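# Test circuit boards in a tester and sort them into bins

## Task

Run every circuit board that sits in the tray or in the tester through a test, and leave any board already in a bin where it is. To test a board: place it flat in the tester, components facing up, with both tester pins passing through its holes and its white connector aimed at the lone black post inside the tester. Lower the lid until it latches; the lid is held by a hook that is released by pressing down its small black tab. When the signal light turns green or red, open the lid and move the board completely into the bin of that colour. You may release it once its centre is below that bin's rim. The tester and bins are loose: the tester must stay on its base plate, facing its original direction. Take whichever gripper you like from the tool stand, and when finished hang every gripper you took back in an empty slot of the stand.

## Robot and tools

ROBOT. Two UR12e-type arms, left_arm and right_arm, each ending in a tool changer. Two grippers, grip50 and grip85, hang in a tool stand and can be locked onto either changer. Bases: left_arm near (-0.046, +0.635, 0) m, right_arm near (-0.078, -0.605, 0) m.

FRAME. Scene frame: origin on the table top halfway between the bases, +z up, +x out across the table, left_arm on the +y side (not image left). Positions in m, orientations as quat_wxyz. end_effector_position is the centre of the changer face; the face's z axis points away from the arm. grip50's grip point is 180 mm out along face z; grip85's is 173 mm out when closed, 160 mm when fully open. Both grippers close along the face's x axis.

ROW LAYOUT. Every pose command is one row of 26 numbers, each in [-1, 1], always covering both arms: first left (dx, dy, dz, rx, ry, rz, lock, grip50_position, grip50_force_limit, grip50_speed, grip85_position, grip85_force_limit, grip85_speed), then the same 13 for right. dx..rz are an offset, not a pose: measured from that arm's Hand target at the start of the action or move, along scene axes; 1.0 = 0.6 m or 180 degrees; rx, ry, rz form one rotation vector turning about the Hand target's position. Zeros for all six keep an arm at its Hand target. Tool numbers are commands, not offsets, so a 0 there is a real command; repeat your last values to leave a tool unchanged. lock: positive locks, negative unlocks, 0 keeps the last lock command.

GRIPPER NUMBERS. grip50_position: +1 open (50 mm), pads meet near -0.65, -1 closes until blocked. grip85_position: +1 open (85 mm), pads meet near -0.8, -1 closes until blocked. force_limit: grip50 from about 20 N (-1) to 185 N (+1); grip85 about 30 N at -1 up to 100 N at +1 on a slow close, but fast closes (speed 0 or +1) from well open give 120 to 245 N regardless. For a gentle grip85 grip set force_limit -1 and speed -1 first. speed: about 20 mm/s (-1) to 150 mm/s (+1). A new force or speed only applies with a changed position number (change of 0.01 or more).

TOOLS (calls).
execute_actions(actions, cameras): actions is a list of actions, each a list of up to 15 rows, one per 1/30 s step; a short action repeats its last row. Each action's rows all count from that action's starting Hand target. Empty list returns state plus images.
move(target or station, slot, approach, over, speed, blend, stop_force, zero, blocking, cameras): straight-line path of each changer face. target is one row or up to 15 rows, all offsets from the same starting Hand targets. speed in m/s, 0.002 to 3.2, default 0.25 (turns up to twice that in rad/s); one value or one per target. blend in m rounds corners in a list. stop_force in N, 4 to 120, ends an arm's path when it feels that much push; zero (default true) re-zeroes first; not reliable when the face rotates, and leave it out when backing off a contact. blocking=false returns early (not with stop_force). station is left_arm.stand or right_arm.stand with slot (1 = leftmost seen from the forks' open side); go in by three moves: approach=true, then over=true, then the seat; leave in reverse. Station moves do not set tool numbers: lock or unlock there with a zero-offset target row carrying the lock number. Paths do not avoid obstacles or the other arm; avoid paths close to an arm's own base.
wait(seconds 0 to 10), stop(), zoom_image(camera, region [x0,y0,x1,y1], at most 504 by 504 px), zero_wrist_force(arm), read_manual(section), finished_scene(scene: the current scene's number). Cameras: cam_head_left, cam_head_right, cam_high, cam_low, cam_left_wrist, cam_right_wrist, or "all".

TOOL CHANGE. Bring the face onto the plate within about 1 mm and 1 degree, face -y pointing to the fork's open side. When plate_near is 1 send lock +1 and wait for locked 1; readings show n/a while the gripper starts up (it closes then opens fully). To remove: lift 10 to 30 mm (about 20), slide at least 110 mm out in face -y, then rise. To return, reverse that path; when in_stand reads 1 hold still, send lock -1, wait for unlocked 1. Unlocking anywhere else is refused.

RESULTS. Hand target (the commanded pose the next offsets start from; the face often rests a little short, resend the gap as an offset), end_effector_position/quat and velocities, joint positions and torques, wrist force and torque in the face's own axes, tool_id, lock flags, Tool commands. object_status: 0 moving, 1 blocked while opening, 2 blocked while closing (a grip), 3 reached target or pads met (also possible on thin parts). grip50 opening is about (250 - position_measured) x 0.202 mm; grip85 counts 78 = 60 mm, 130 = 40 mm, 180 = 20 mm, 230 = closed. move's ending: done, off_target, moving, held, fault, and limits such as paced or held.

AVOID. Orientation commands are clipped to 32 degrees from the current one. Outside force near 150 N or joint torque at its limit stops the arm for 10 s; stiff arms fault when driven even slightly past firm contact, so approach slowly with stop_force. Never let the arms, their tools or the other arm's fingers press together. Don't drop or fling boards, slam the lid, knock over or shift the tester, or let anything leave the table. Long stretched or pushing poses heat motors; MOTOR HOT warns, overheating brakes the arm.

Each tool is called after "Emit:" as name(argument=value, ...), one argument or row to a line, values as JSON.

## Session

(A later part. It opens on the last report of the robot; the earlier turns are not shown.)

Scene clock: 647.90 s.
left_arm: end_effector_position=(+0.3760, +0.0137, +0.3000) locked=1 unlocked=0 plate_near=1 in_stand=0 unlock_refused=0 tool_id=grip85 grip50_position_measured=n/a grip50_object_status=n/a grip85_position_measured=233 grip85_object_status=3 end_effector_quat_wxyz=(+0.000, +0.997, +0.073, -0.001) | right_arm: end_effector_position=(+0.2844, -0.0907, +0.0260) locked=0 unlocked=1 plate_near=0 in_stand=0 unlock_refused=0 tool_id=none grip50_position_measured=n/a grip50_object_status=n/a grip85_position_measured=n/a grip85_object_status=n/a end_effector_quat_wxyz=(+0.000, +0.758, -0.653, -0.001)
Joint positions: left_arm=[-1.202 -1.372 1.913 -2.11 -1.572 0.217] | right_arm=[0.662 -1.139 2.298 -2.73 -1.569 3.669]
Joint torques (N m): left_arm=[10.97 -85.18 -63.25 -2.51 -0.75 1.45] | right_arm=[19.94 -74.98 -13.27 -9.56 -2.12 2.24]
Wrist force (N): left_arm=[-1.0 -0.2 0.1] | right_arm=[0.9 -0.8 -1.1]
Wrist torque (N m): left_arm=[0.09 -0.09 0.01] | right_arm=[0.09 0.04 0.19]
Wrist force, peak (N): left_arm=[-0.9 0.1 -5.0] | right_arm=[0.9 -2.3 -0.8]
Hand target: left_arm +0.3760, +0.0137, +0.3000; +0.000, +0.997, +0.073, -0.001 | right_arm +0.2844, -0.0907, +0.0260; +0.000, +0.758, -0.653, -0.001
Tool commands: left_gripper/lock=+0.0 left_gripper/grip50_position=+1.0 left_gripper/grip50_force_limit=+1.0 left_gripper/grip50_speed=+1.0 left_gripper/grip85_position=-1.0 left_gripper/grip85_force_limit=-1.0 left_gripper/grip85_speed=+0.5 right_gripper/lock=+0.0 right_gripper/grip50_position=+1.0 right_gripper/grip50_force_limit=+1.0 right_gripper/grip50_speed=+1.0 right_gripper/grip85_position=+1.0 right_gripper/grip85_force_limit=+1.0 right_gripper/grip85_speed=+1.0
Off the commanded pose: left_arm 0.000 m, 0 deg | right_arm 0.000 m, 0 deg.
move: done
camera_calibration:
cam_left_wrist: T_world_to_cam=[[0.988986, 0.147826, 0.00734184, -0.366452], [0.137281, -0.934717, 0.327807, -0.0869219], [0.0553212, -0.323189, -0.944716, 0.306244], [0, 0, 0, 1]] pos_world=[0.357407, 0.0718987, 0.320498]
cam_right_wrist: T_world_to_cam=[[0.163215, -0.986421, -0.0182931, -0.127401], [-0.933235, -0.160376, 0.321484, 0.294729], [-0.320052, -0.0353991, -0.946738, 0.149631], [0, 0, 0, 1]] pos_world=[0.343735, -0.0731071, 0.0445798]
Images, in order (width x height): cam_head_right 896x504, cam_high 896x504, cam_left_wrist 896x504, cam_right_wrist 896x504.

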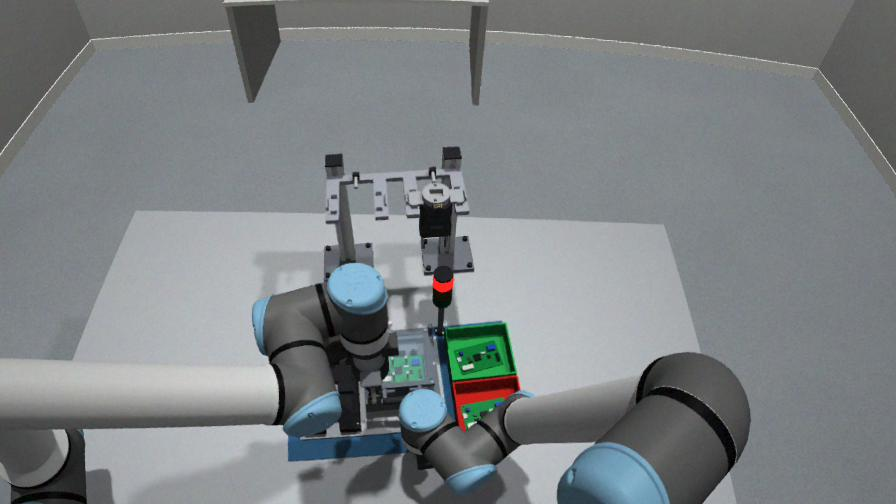

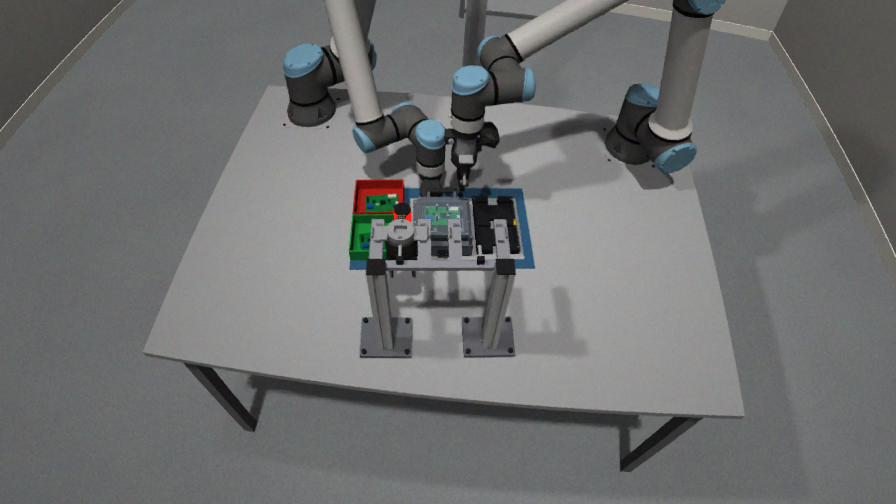

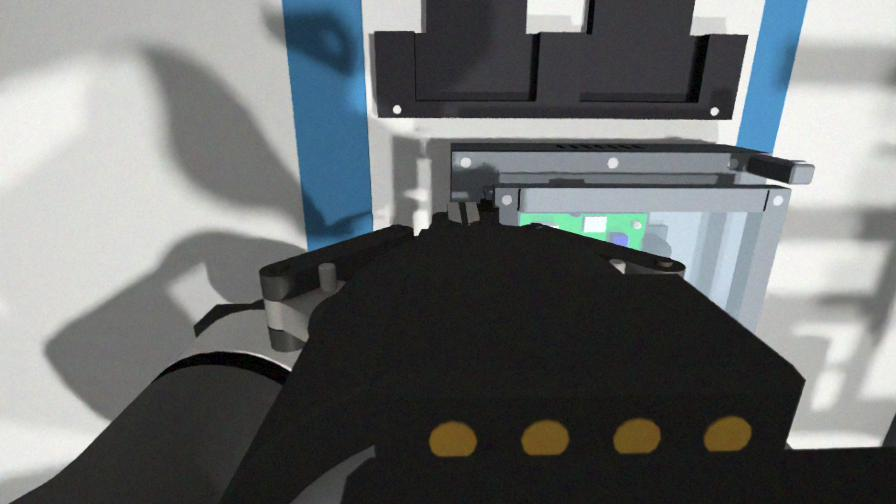

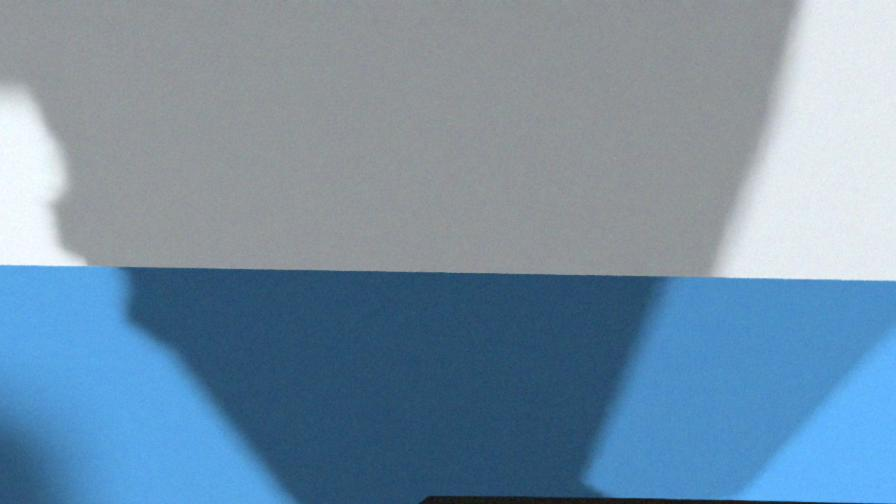

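Emit:
move(
  target=[0, 0, -0.03, 0, 0, 0, 1, 1, 1, 1, -1, -1, 0.5, 0, 0, 0, 0, 0, 0, 0, 1, 1, 1, 1, 1, 1],
  speed=0.012,
  stop_force=15,
)

Emit:
move(
  target=[0, 0, 0, 0, 0, 0, 1, 1, 1, 1, -1, -1, 0.5, 0, 0, 0.1, 0, 0, 0, 0, 1, 1, 1, 1, 1, 1],
  speed=0.025,
  stop_force=25,
  cameras=["cam_left_wrist", "cam_low", "cam_head_right", "cam_high"],
)

Emit:
zoom_image(
  camera="cam_high",
  region=[390, 80, 520, 240],
)

Emit:
zoom_image(
  camera="cam_low",
  region=[430, 80, 590, 230],
)

Scene clock: 653.63 s.
left_arm: end_effector_position=(+0.3760, +0.0137, +0.2909) locked=1 unlocked=0 plate_near=1 in_stand=0 unlock_refused=0 tool_id=grip85 grip50_position_measured=n/a grip50_object_status=n/a grip85_position_measured=233 grip85_object_status=3 end_effector_quat_wxyz=(+0.000, +0.997, +0.073, -0.001) | right_arm: end_effector_position=(+0.2844, -0.0907, +0.0260) locked=0 unlocked=1 plate_near=0 in_stand=0 unlock_refused=0 tool_id=none grip50_position_measured=n/a grip50_object_status=n/a grip85_position_measured=n/a grip85_object_status=n/a end_effector_quat_wxyz=(+0.000, +0.758, -0.653, -0.001)
Joint positions: left_arm=[-1.202 -1.364 1.921 -2.127 -1.572 0.217] | right_arm=[0.662 -1.139 2.298 -2.73 -1.569 3.669]
Joint torques (N m): left_arm=[6.18 -70.12 -48.45 0.81 0.88 0.33] | right_arm=[19.77 -77.45 -13.6 -9.37 0.28 1.8]
Wrist force (N): left_arm=[-0.8 2.4 -17.0] | right_arm=[0.7 -0.8 -0.7]
Wrist torque (N m): left_arm=[-0.32 0.18 0.03] | right_arm=[0.09 0.04 0.18]
Wrist force, peak (N): left_arm=[-1.9 -3.5 -32.4] | right_arm=[0.8 -1.5 -1.0]
Hand target: left_arm +0.3760, +0.0137, +0.2909; +0.000, +0.997, +0.073, -0.001 (not the last commanded pose) | right_arm +0.2844, -0.0907, +0.0260; +0.000, +0.758, -0.653, -0.001
Tool commands: left_gripper/lock=+0.0 left_gripper/grip50_position=+1.0 left_gripper/grip50_force_limit=+1.0 left_gripper/grip50_speed=+1.0 left_gripper/grip85_position=-1.0 left_gripper/grip85_force_limit=-1.0 left_gripper/grip85_speed=+0.5 right_gripper/lock=+0.0 right_gripper/grip50_position=+1.0 right_gripper/grip50_force_limit=+1.0 right_gripper/grip50_speed=+1.0 right_gripper/grip85_position=+1.0 right_gripper/grip85_force_limit=+1.0 right_gripper/grip85_speed=+1.0
Off the commanded pose: left_arm 0.009 m, 0 deg | right_arm 0.000 m, 0 deg.
move: contact (left_arm)

Scene clock: 657.47 s.
left_arm: end_effector_position=(+0.3760, +0.0137, +0.2909) locked=1 unlocked=0 plate_near=1 in_stand=0 unlock_refused=0 tool_id=grip85 grip50_position_measured=n/a grip50_object_status=n/a grip85_position_measured=233 grip85_object_status=3 end_effector_quat_wxyz=(+0.000, +0.997, +0.073, -0.001) | right_arm: end_effector_position=(+0.2844, -0.0907, +0.0860) locked=0 unlocked=1 plate_near=0 in_stand=0 unlock_refused=0 tool_id=none grip50_position_measured=n/a grip50_object_status=n/a grip85_position_measured=n/a grip85_object_status=n/a end_effector_quat_wxyz=(+0.000, +0.758, -0.653, -0.001)
Joint positions: left_arm=[-1.202 -1.364 1.921 -2.127 -1.572 0.217] | right_arm=[0.662 -1.255 2.284 -2.6 -1.569 3.669]
Joint torques (N m): left_arm=[4.11 -64.85 -59 -9.53 0.84 0.27] | right_arm=[-18.16 -40.7 -18.9 -9.24 1.97 1.84]
Wrist force (N): left_arm=[-0.9 -0.1 0.1] | right_arm=[0.8 -1.2 -0.5]
Wrist torque (N m): left_arm=[0.08 -0.10 0.00] | right_arm=[0.07 0.04 0.17]
Wrist force, peak (N): left_arm=[-0.5 2.0 -18.2] | right_arm=[0.4 8.5 16.7]
Hand target: left_arm +0.3760, +0.0137, +0.2909; +0.000, +0.997, +0.073, -0.001 | right_arm +0.2844, -0.0907, +0.0860; +0.000, +0.758, -0.653, -0.001
Tool commands: left_gripper/lock=+0.0 left_gripper/grip50_position=+1.0 left_gripper/grip50_force_limit=+1.0 left_gripper/grip50_speed=+1.0 left_gripper/grip85_position=-1.0 left_gripper/grip85_force_limit=-1.0 left_gripper/grip85_speed=+0.5 right_gripper/lock=+0.0 right_gripper/grip50_position=+1.0 right_gripper/grip50_force_limit=+1.0 right_gripper/grip50_speed=+1.0 right_gripper/grip85_position=+1.0 right_gripper/grip85_force_limit=+1.0 right_gripper/grip85_speed=+1.0
Off the commanded pose: left_arm 0.000 m, 0 deg | right_arm 0.000 m, 0 deg.
move: done
camera_calibration:
cam_left_wrist: T_world_to_cam=[[0.988986, 0.147826, 0.00734184, -0.366369], [0.137281, -0.934717, 0.327807, -0.0839995], [0.0553212, -0.323189, -0.944716, 0.297521], [0, 0, 0, 1]] pos_world=[0.357407, 0.0717987, 0.311298]
Images, in order (width x height): cam_head_right 896x504, cam_high 896x504, cam_low 896x504, cam_left_wrist 896x504.

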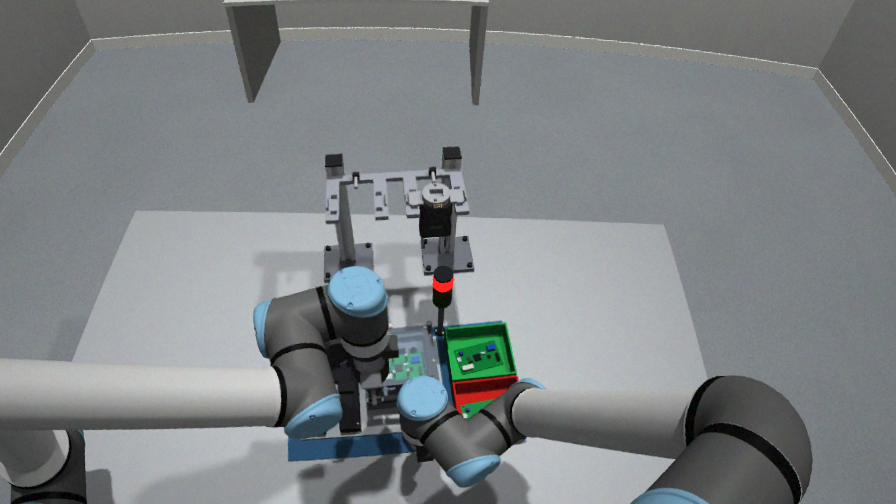

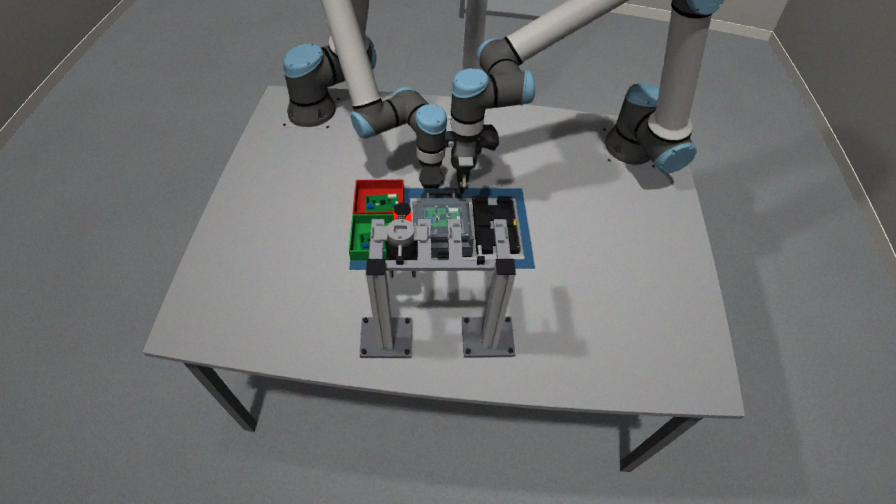

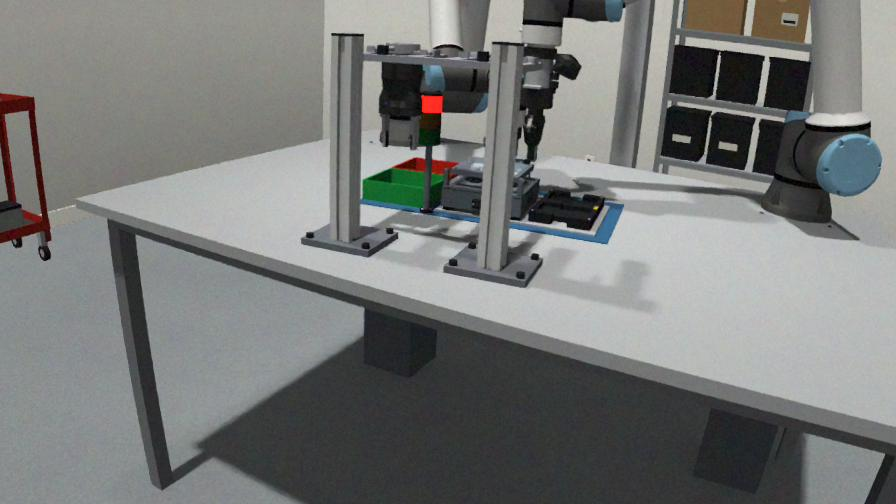

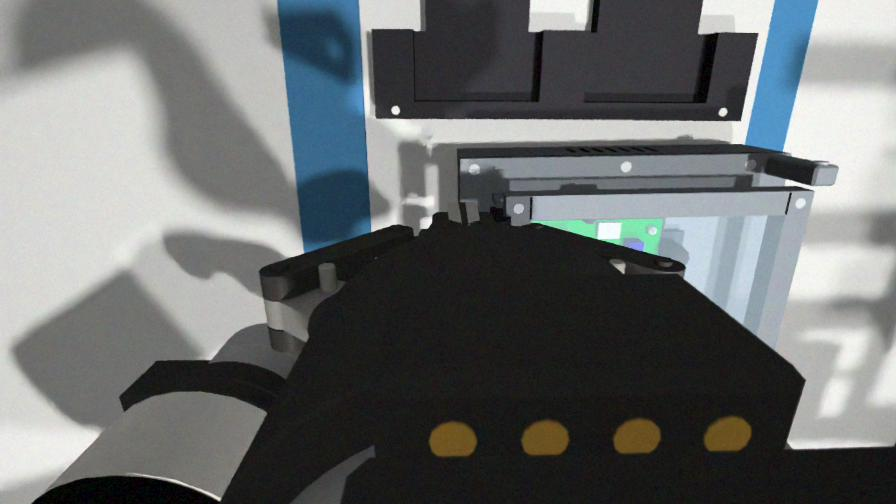

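Scaled by 3.150 from the camera's 896x504 image, which has a finer 1280x720 frame.

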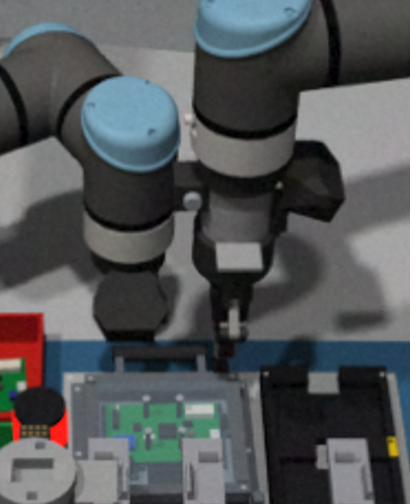

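Scaled by 3.150 from the camera's 896x504 image, which has a finer 1280x720 frame.

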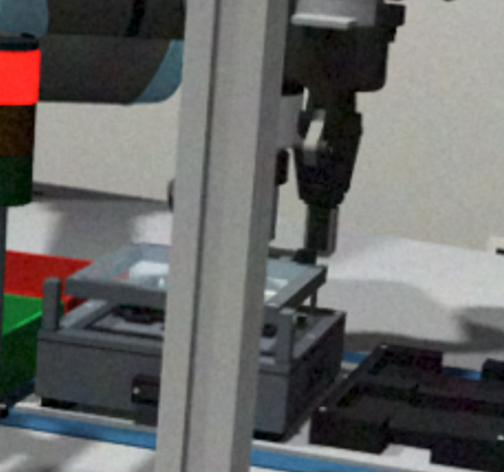

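Emit:
zoom_image(
  camera="cam_left_wrist",
  region=[380, 120, 560, 240],
)

Emit:
zoom_image(
  camera="cam_head_right",
  region=[340, 310, 460, 430],
)

Scaled by 2.800 from the camera's 896x504 image, which has a finer 1280x720 frame.

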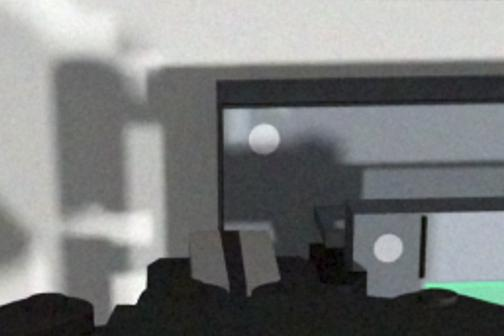

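Scaled by 4.200 from the camera's 896x504 image, which has a finer 1280x720 frame.

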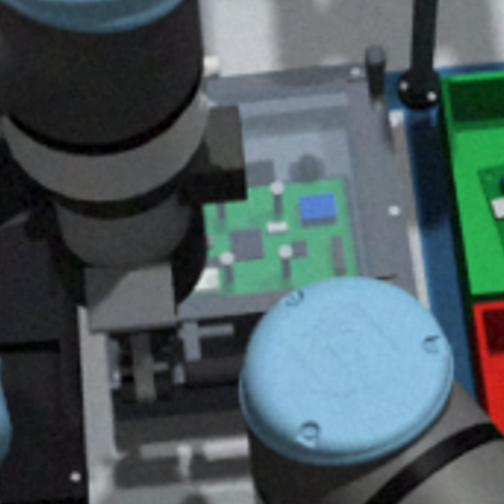

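Emit:
move(
  target=[-0.03, 0.02, 0.1, 0, 0, 0, 1, 1, 1, 1, -1, -1, 0.5, -0.0989, -0.0147, 0.1, 0, 0, 0, 0, 1, 1, 1, 1, 1, 1],
  speed=0.15,
  cameras=["cam_left_wrist", "cam_low", "cam_head_right"],
)

Emit:
zoom_image(
  camera="cam_left_wrist",
  region=[420, 130, 560, 240],
)

Emit:
zoom_image(
  camera="cam_low",
  region=[490, 130, 570, 220],
)

Scene clock: 690.57 s.
left_arm: end_effector_position=(+0.3579, +0.0256, +0.3509) locked=1 unlocked=0 plate_near=1 in_stand=0 unlock_refused=0 tool_id=grip85 grip50_position_measured=n/a grip50_object_status=n/a grip85_position_measured=233 grip85_object_status=3 end_effector_quat_wxyz=(+0.000, +0.997, +0.073, -0.001) | right_arm: end_effector_position=(+0.2250, -0.0995, +0.1459) locked=0 unlocked=1 plate_near=0 in_stand=0 unlock_refused=0 tool_id=none grip50_position_measured=n/a grip50_object_status=n/a grip85_position_measured=n/a grip85_object_status=n/a end_effector_quat_wxyz=(+0.000, +0.758, -0.653, -0.001)
Joint positions: left_arm=[-1.219 -1.445 1.899 -2.023 -1.572 0.199] | right_arm=[0.716 -1.415 2.33 -2.485 -1.569 3.724]
Joint torques (N m): left_arm=[16.17 -67.88 -50.17 -10.08 -1.37 3.07] | right_arm=[-21.95 -50.95 -41.63 -9.28 1.11 -2.3]
Wrist force (N): left_arm=[-1.0 0.0 0.1] | right_arm=[0.7 -1.1 -0.4]
Wrist torque (N m): left_arm=[0.07 -0.03 0.03] | right_arm=[0.07 0.05 0.05]
Wrist force, peak (N): left_arm=[-2.0 -1.0 -4.0] | right_arm=[0.7 -4.0 1.8]
Hand target: left_arm +0.3580, +0.0257, +0.3509; +0.000, +0.997, +0.073, -0.001 | right_arm +0.2251, -0.0995, +0.1460; +0.000, +0.758, -0.653, -0.001
Tool commands: left_gripper/lock=+0.0 left_gripper/grip50_position=+1.0 left_gripper/grip50_force_limit=+1.0 left_gripper/grip50_speed=+1.0 left_gripper/grip85_position=-1.0 left_gripper/grip85_force_limit=-1.0 left_gripper/grip85_speed=+0.5 right_gripper/lock=+0.0 right_gripper/grip50_position=+1.0 right_gripper/grip50_force_limit=+1.0 right_gripper/grip50_speed=+1.0 right_gripper/grip85_position=+1.0 right_gripper/grip85_force_limit=+1.0 right_gripper/grip85_speed=+1.0
Off the commanded pose: left_arm 0.000 m, 0 deg | right_arm 0.000 m, 0 deg.
move: done
camera_calibration:
cam_left_wrist: T_world_to_cam=[[0.988986, 0.147826, 0.00734184, -0.350668], [0.137281, -0.934717, 0.327807, -0.0900601], [0.0553212, -0.323189, -0.944716, 0.359051], [0, 0, 0, 1]] pos_world=[0.339307, 0.0836987, 0.371298]
Images, in order (width x height): cam_head_right 896x504, cam_low 896x504, cam_left_wrist 896x504.

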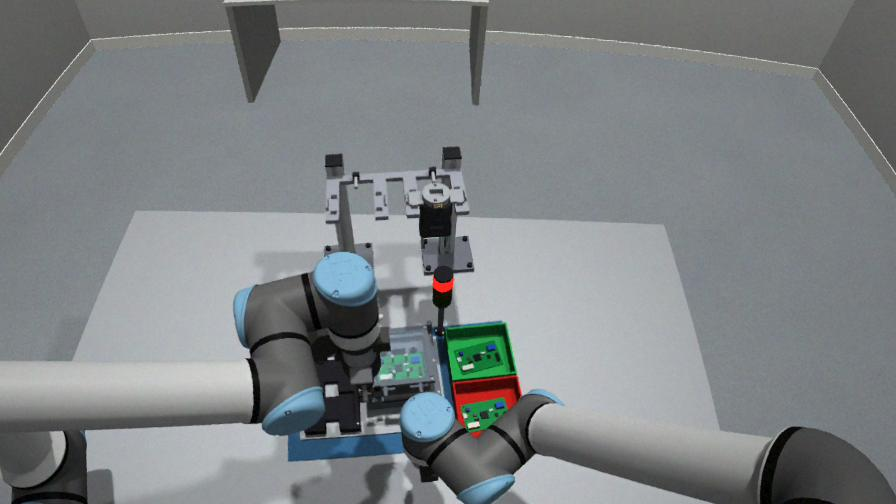

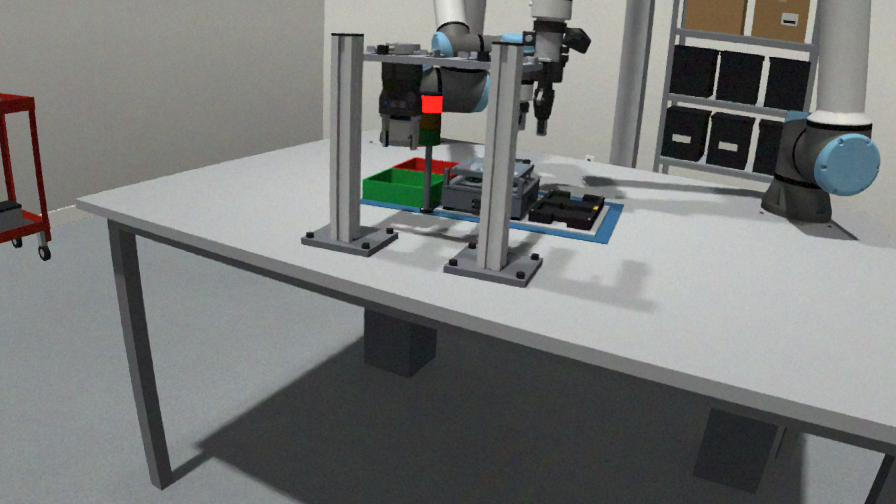

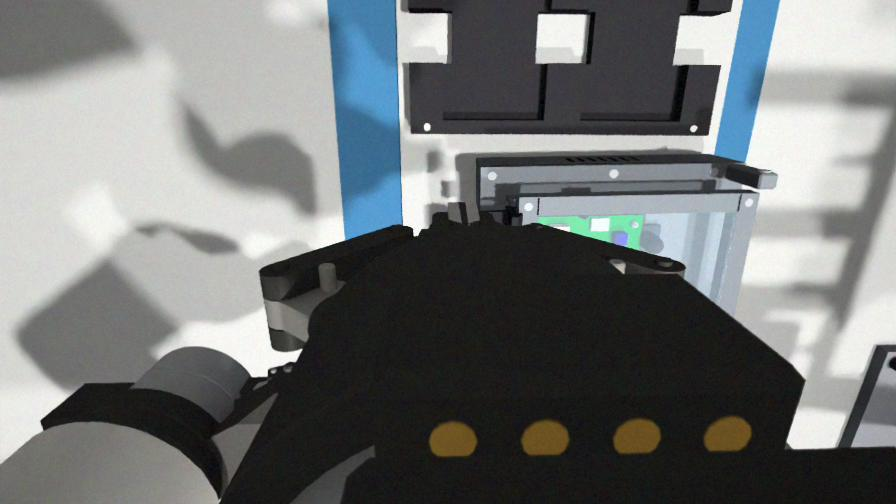

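Scaled by 3.600 from the camera's 896x504 image, which has a finer 1280x720 frame.

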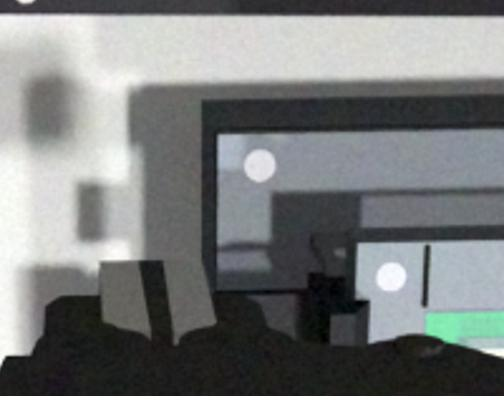

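Scaled by 5.600 from the camera's 896x504 image, which has a finer 1280x720 frame.

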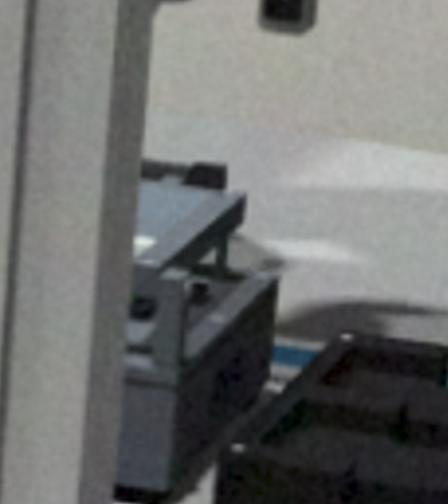

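Emit:
move(
  target=[0.0350, -0.0237, -0.0848, 0, 0, 0, 1, 1, 1, 1, -1, -1, 0.5, 0, 0, 0, 0, 0, 0, 0, 1, 1, 1, 1, 1, 1],
  speed=0.15,
  cameras=["cam_left_wrist"],
)

Emit:
zoom_image(
  camera="cam_left_wrist",
  region=[420, 130, 560, 240],
)

Emit:
move(
  target=[0, 0, -0.03, 0, 0, 0, 1, 1, 1, 1, -1, -1, 0.5, 0, 0, 0, 0, 0, 0, 0, 1, 1, 1, 1, 1, 1],
  speed=0.008,
  stop_force=20,
  cameras=["cam_left_wrist"],
)

Emit:
zoom_image(
  camera="cam_left_wrist",
  region=[420, 130, 560, 240],
)

Scene clock: 714.43 s.
left_arm: end_effector_position=(+0.3791, +0.0116, +0.3000) locked=1 unlocked=0 plate_near=1 in_stand=0 unlock_refused=0 tool_id=grip85 grip50_position_measured=n/a grip50_object_status=n/a grip85_position_measured=233 grip85_object_status=3 end_effector_quat_wxyz=(+0.000, +0.997, +0.073, -0.001) | right_arm: end_effector_position=(+0.2251, -0.0995, +0.1460) locked=0 unlocked=1 plate_near=0 in_stand=0 unlock_refused=0 tool_id=none grip50_position_measured=n/a grip50_object_status=n/a grip85_position_measured=n/a grip85_object_status=n/a end_effector_quat_wxyz=(+0.000, +0.758, -0.653, -0.001)
Joint positions: left_arm=[-1.199 -1.367 1.906 -2.109 -1.572 0.22] | right_arm=[0.716 -1.415 2.33 -2.485 -1.569 3.724]
Joint torques (N m): left_arm=[-14.53 -80.04 -61.6 -2.45 -0.26 -2.96] | right_arm=[-21.19 -54.29 -43.75 -9.21 -2.55 -2.41]
Wrist force (N): left_arm=[-1.1 -0.4 -0.3] | right_arm=[0.5 -0.8 -0.5]
Wrist torque (N m): left_arm=[0.07 -0.09 -0.20] | right_arm=[0.09 0.07 0.05]
Wrist force, peak (N): left_arm=[-2.7 -1.2 -4.1] | right_arm=[1.3 -1.2 -0.4]
Hand target: left_arm +0.3790, +0.0115, +0.3000; +0.000, +0.997, +0.073, -0.001 | right_arm +0.2251, -0.0995, +0.1460; +0.000, +0.758, -0.653, -0.001
Tool commands: left_gripper/lock=+0.0 left_gripper/grip50_position=+1.0 left_gripper/grip50_force_limit=+1.0 left_gripper/grip50_speed=+1.0 left_gripper/grip85_position=-1.0 left_gripper/grip85_force_limit=-1.0 left_gripper/grip85_speed=+0.5 right_gripper/lock=+0.0 right_gripper/grip50_position=+1.0 right_gripper/grip50_force_limit=+1.0 right_gripper/grip50_speed=+1.0 right_gripper/grip85_position=+1.0 right_gripper/grip85_force_limit=+1.0 right_gripper/grip85_speed=+1.0
Off the commanded pose: left_arm 0.000 m, 0 deg | right_arm 0.000 m, 0 deg.
move: done
camera_calibration:
cam_left_wrist: T_world_to_cam=[[0.989, 0.14773, 0.00736108, -0.369196], [0.137179, -0.934701, 0.327895, -0.0893629], [0.0553205, -0.323279, -0.944685, 0.305264], [0, 0, 0, 1]] pos_world=[0.360506, 0.0696991, 0.320398]
Images, in order (width x height): cam_left_wrist 896x504.

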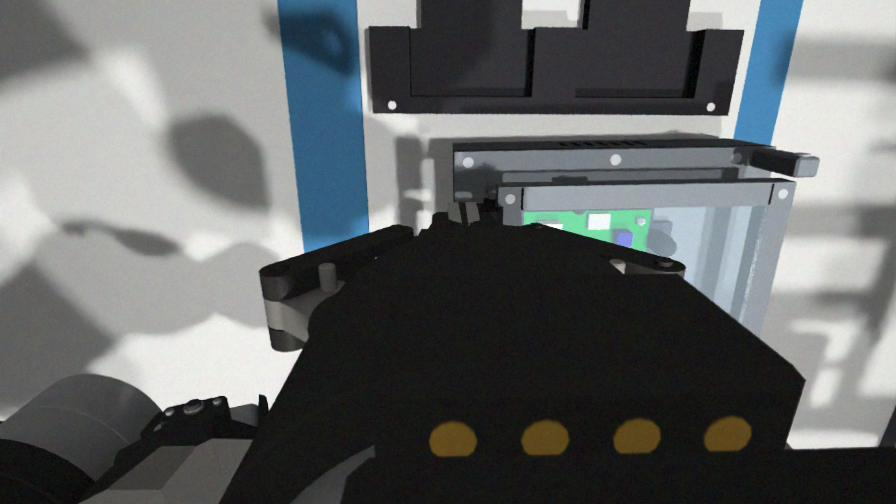

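Scaled by 3.600 from the camera's 896x504 image, which has a finer 1280x720 frame.

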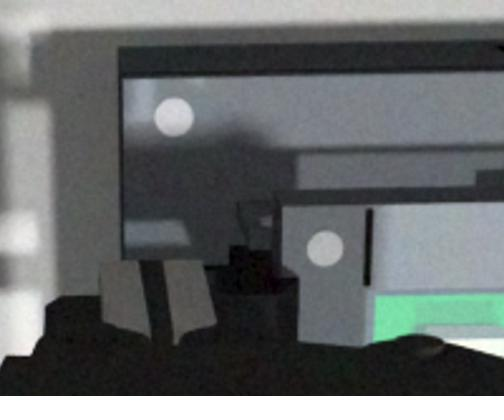

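Scene clock: 717.23 s.
left_arm: end_effector_position=(+0.3790, +0.0114, +0.2836) locked=1 unlocked=0 plate_near=1 in_stand=0 unlock_refused=0 tool_id=grip85 grip50_position_measured=n/a grip50_object_status=n/a grip85_position_measured=233 grip85_object_status=3 end_effector_quat_wxyz=(+0.000, +0.997, +0.073, -0.001) | right_arm: end_effector_position=(+0.2251, -0.0995, +0.1460) locked=0 unlocked=1 plate_near=0 in_stand=0 unlock_refused=0 tool_id=none grip50_position_measured=n/a grip50_object_status=n/a grip85_position_measured=n/a grip85_object_status=n/a end_effector_quat_wxyz=(+0.000, +0.758, -0.653, -0.001)
Joint positions: left_arm=[-1.199 -1.352 1.921 -2.139 -1.572 0.22] | right_arm=[0.716 -1.415 2.33 -2.485 -1.569 3.724]
Joint torques (N m): left_arm=[0.39 -73.17 -50.6 -0.17 2.61 -2.92] | right_arm=[-21.08 -56.64 -42.72 -9.21 -2.59 -2.39]
Wrist force (N): left_arm=[-7.0 2.6 -13.0] | right_arm=[0.7 -0.7 -0.6]
Wrist torque (N m): left_arm=[-0.40 -1.17 -0.15] | right_arm=[0.10 0.05 0.06]
Wrist force, peak (N): left_arm=[-11.6 -5.2 -25.0] | right_arm=[0.9 -1.1 -0.9]
Hand target: left_arm +0.3790, +0.0114, +0.2837; +0.000, +0.997, +0.073, -0.001 (not the last commanded pose) | right_arm +0.2251, -0.0995, +0.1460; +0.000, +0.758, -0.653, -0.001
Tool commands: left_gripper/lock=+0.0 left_gripper/grip50_position=+1.0 left_gripper/grip50_force_limit=+1.0 left_gripper/grip50_speed=+1.0 left_gripper/grip85_position=-1.0 left_gripper/grip85_force_limit=-1.0 left_gripper/grip85_speed=+0.5 right_gripper/lock=+0.0 right_gripper/grip50_position=+1.0 right_gripper/grip50_force_limit=+1.0 right_gripper/grip50_speed=+1.0 right_gripper/grip85_position=+1.0 right_gripper/grip85_force_limit=+1.0 right_gripper/grip85_speed=+1.0
Off the commanded pose: left_arm 0.002 m, 0 deg | right_arm 0.000 m, 0 deg.
move: contact (left_arm)
camera_calibration:
cam_left_wrist: T_world_to_cam=[[0.989, 0.14773, 0.00736108, -0.368962], [0.137179, -0.934701, 0.327895, -0.0840652], [0.0553205, -0.323279, -0.944685, 0.289744], [0, 0, 0, 1]] pos_world=[0.360406, 0.0695991, 0.303998]
Images, in order (width x height): cam_left_wrist 896x504.

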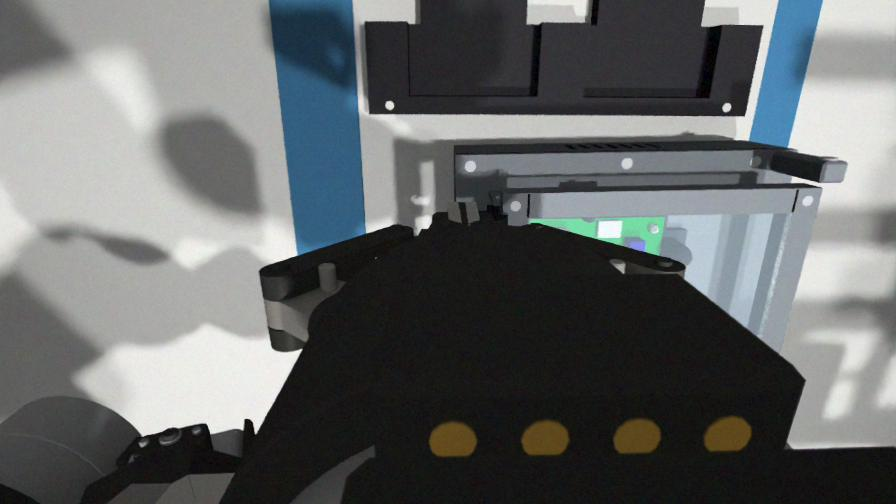

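Scaled by 3.600 from the camera's 896x504 image, which has a finer 1280x720 frame.

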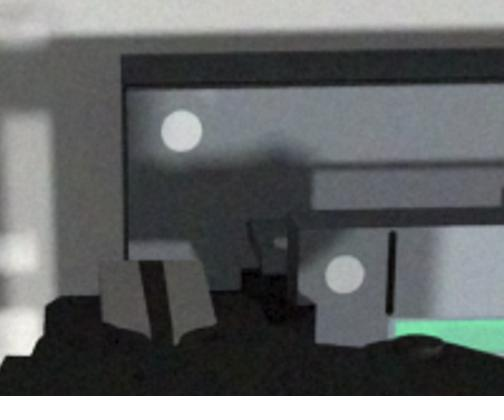

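Emit:
execute_actions(
  actions=[],
)

Scene clock: 734.90 s.
left_arm: end_effector_position=(+0.3790, +0.0114, +0.2837) locked=1 unlocked=0 plate_near=1 in_stand=0 unlock_refused=0 tool_id=grip85 grip50_position_measured=n/a grip50_object_status=n/a grip85_position_measured=233 grip85_object_status=3 end_effector_quat_wxyz=(+0.000, +0.997, +0.073, -0.001) | right_arm: end_effector_position=(+0.2251, -0.0995, +0.1460) locked=0 unlocked=1 plate_near=0 in_stand=0 unlock_refused=0 tool_id=none grip50_position_measured=n/a grip50_object_status=n/a grip85_position_measured=n/a grip85_object_status=n/a end_effector_quat_wxyz=(+0.000, +0.758, -0.653, -0.001)
Joint positions: left_arm=[-1.199 -1.352 1.921 -2.139 -1.572 0.22] | right_arm=[0.716 -1.415 2.33 -2.485 -1.569 3.724]
Joint velocities: within noise
Joint torques (N m): left_arm=[21.66 -73.18 -50.93 -1.25 2.48 -2.42] | right_arm=[-22.69 -55.7 -43.44 -9.55 -2.34 -2.25]
Wrist force (N): left_arm=[-6.8 3.0 -10.8] | right_arm=[0.4 -1.0 -0.4]
Wrist torque (N m): left_arm=[-0.52 -1.08 -0.15] | right_arm=[0.08 0.08 0.06]
Wrist force, peak (N): left_arm=[-6.5 2.2 -13.1] | right_arm=[0.6 -1.3 -0.7]
Hand target: left_arm +0.3790, +0.0114, +0.2837; +0.000, +0.997, +0.073, -0.001 (not the last commanded pose) | right_arm +0.2251, -0.0995, +0.1460; +0.000, +0.758, -0.653, -0.001
Tool commands: left_gripper/lock=+0.0 left_gripper/grip50_position=+1.0 left_gripper/grip50_force_limit=+1.0 left_gripper/grip50_speed=+1.0 left_gripper/grip85_position=-1.0 left_gripper/grip85_force_limit=-1.0 left_gripper/grip85_speed=+0.5 right_gripper/lock=+0.0 right_gripper/grip50_position=+1.0 right_gripper/grip50_force_limit=+1.0 right_gripper/grip50_speed=+1.0 right_gripper/grip85_position=+1.0 right_gripper/grip85_force_limit=+1.0 right_gripper/grip85_speed=+1.0
Off the commanded pose: left_arm 0.002 m, 0 deg | right_arm 0.000 m, 0 deg.
camera_calibration:
cam_left_wrist: T_world_to_cam=[[0.988987, 0.147823, 0.00732765, -0.368954], [0.137277, -0.934687, 0.327895, -0.0841346], [0.0553194, -0.323278, -0.944686, 0.289839], [0, 0, 0, 1]] pos_world=[0.360407, 0.069599, 0.304098]
cam_right_wrist: T_world_to_cam=[[0.163215, -0.986421, -0.0182931, -0.124192], [-0.933235, -0.160376, 0.321484, 0.199306], [-0.320052, -0.0353991, -0.946738, 0.243917], [0, 0, 0, 1]] pos_world=[0.284335, -0.0819071, 0.16458]

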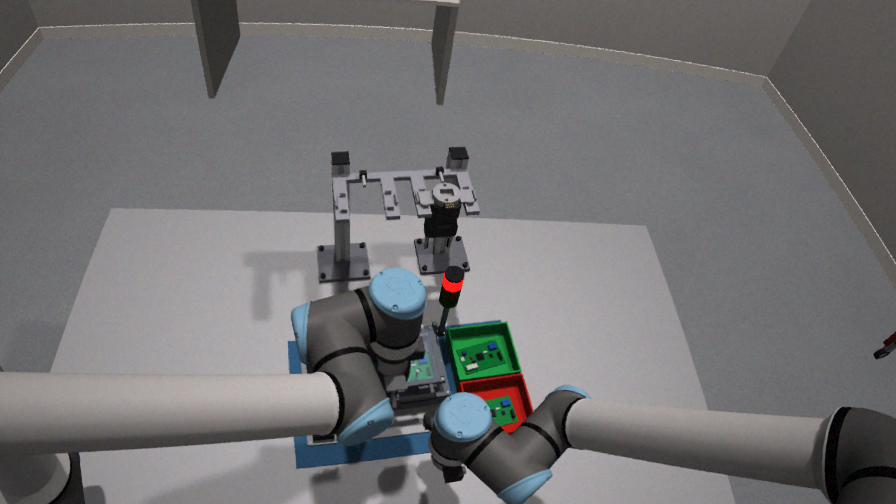

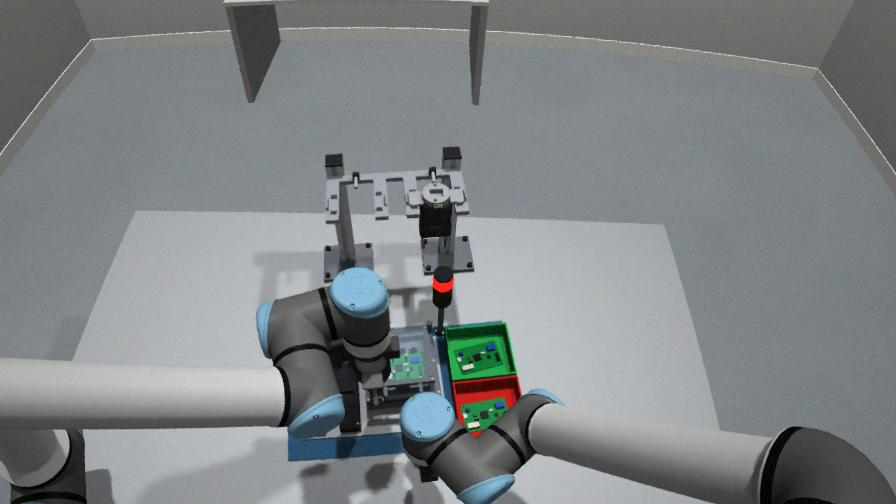

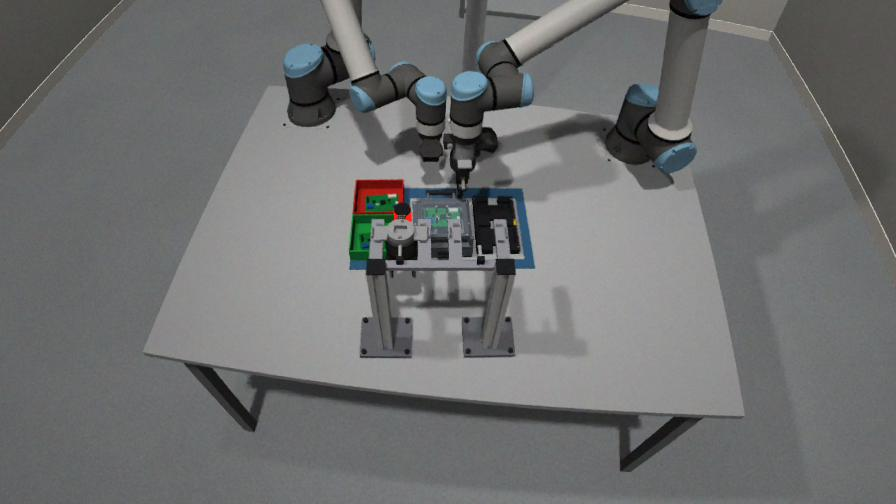

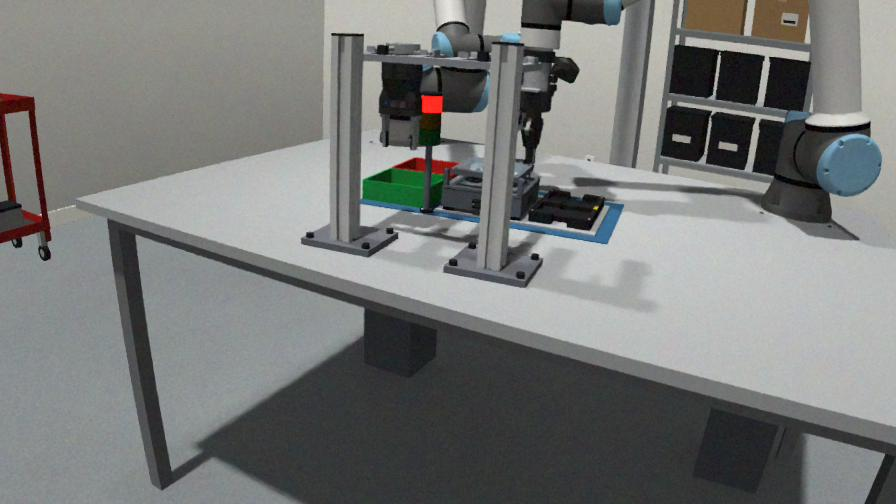

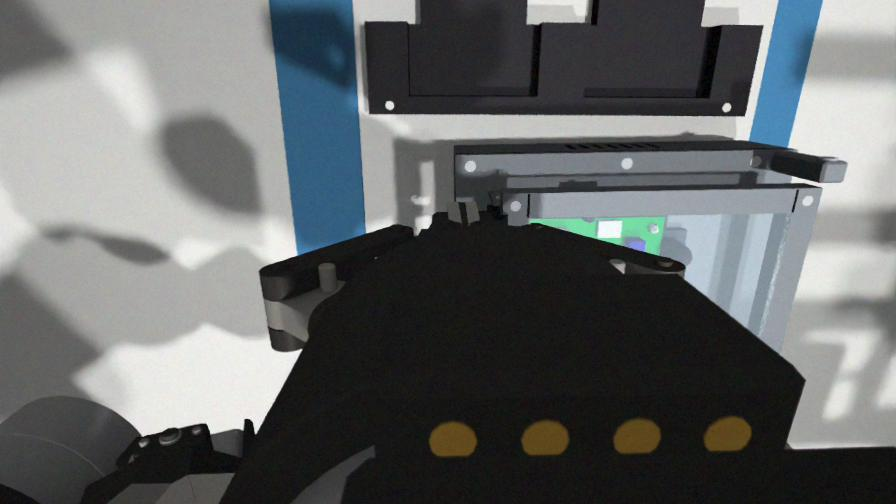

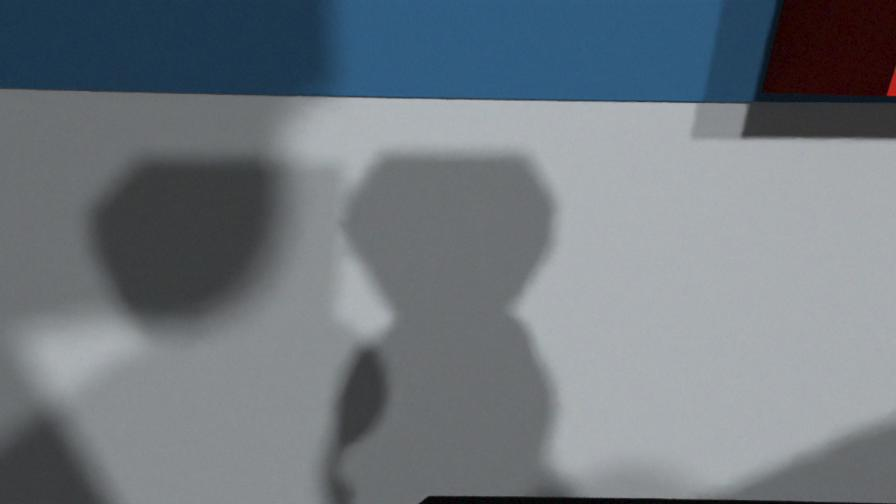

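Emit:
zoom_image(
  camera="cam_low",
  region=[430, 120, 560, 230],
)

Emit:
zoom_image(
  camera="cam_left_wrist",
  region=[380, 130, 620, 290],
)

Emit:
zoom_image(
  camera="cam_high",
  region=[380, 150, 540, 270],
)

Scaled by 3.877 from the camera's 896x504 image, which has a finer 1280x720 frame.

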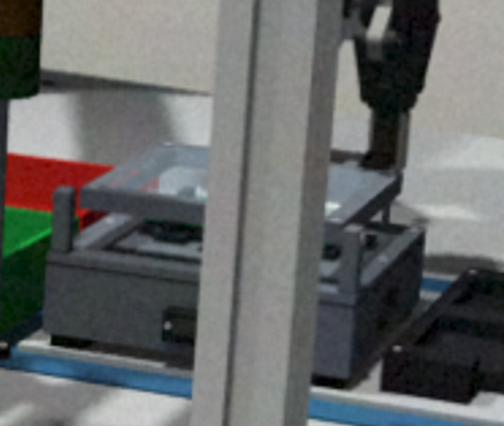

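Scaled by 2.100 from the camera's 896x504 image, which has a finer 1280x720 frame.

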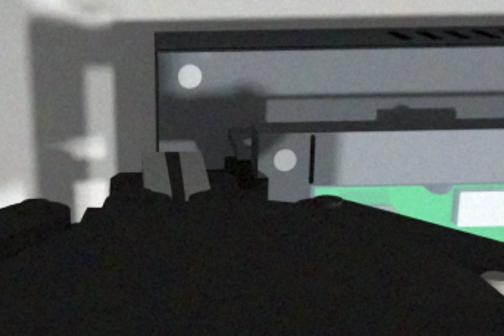

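Scaled by 3.150 from the camera's 896x504 image, which has a finer 1280x720 frame.

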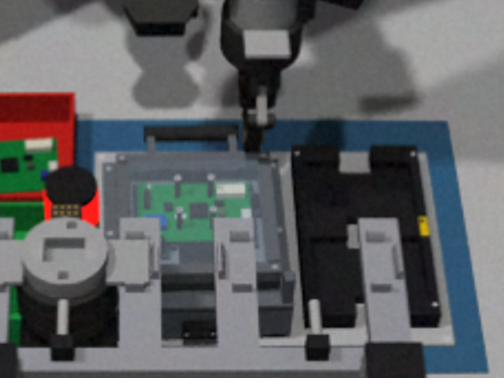

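Emit:
zoom_image(
  camera="cam_left_wrist",
  region=[430, 180, 550, 247],
)

Emit:
zoom_image(
  camera="cam_high",
  region=[420, 180, 490, 220],
)

Emit:
zoom_image(
  camera="cam_head_right",
  region=[330, 310, 470, 440],
)

Scaled by 4.200 from the camera's 896x504 image, which has a finer 1280x720 frame.

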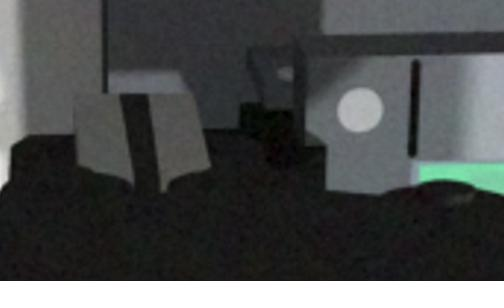

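Scaled by 7.200 from the camera's 896x504 image, which has a finer 1280x720 frame.

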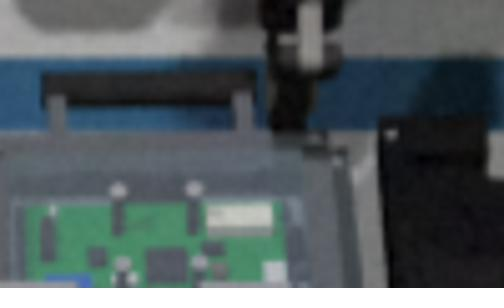

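Scaled by 3.600 from the camera's 896x504 image, which has a finer 1280x720 frame.

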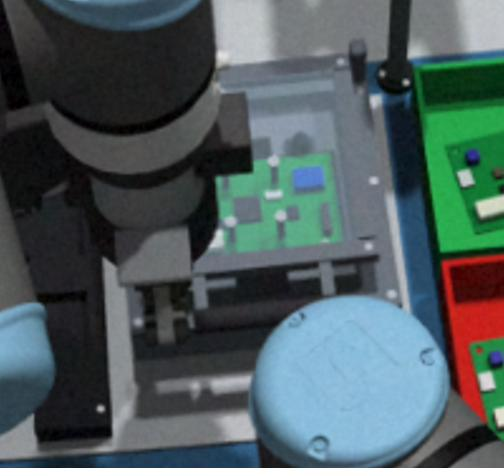

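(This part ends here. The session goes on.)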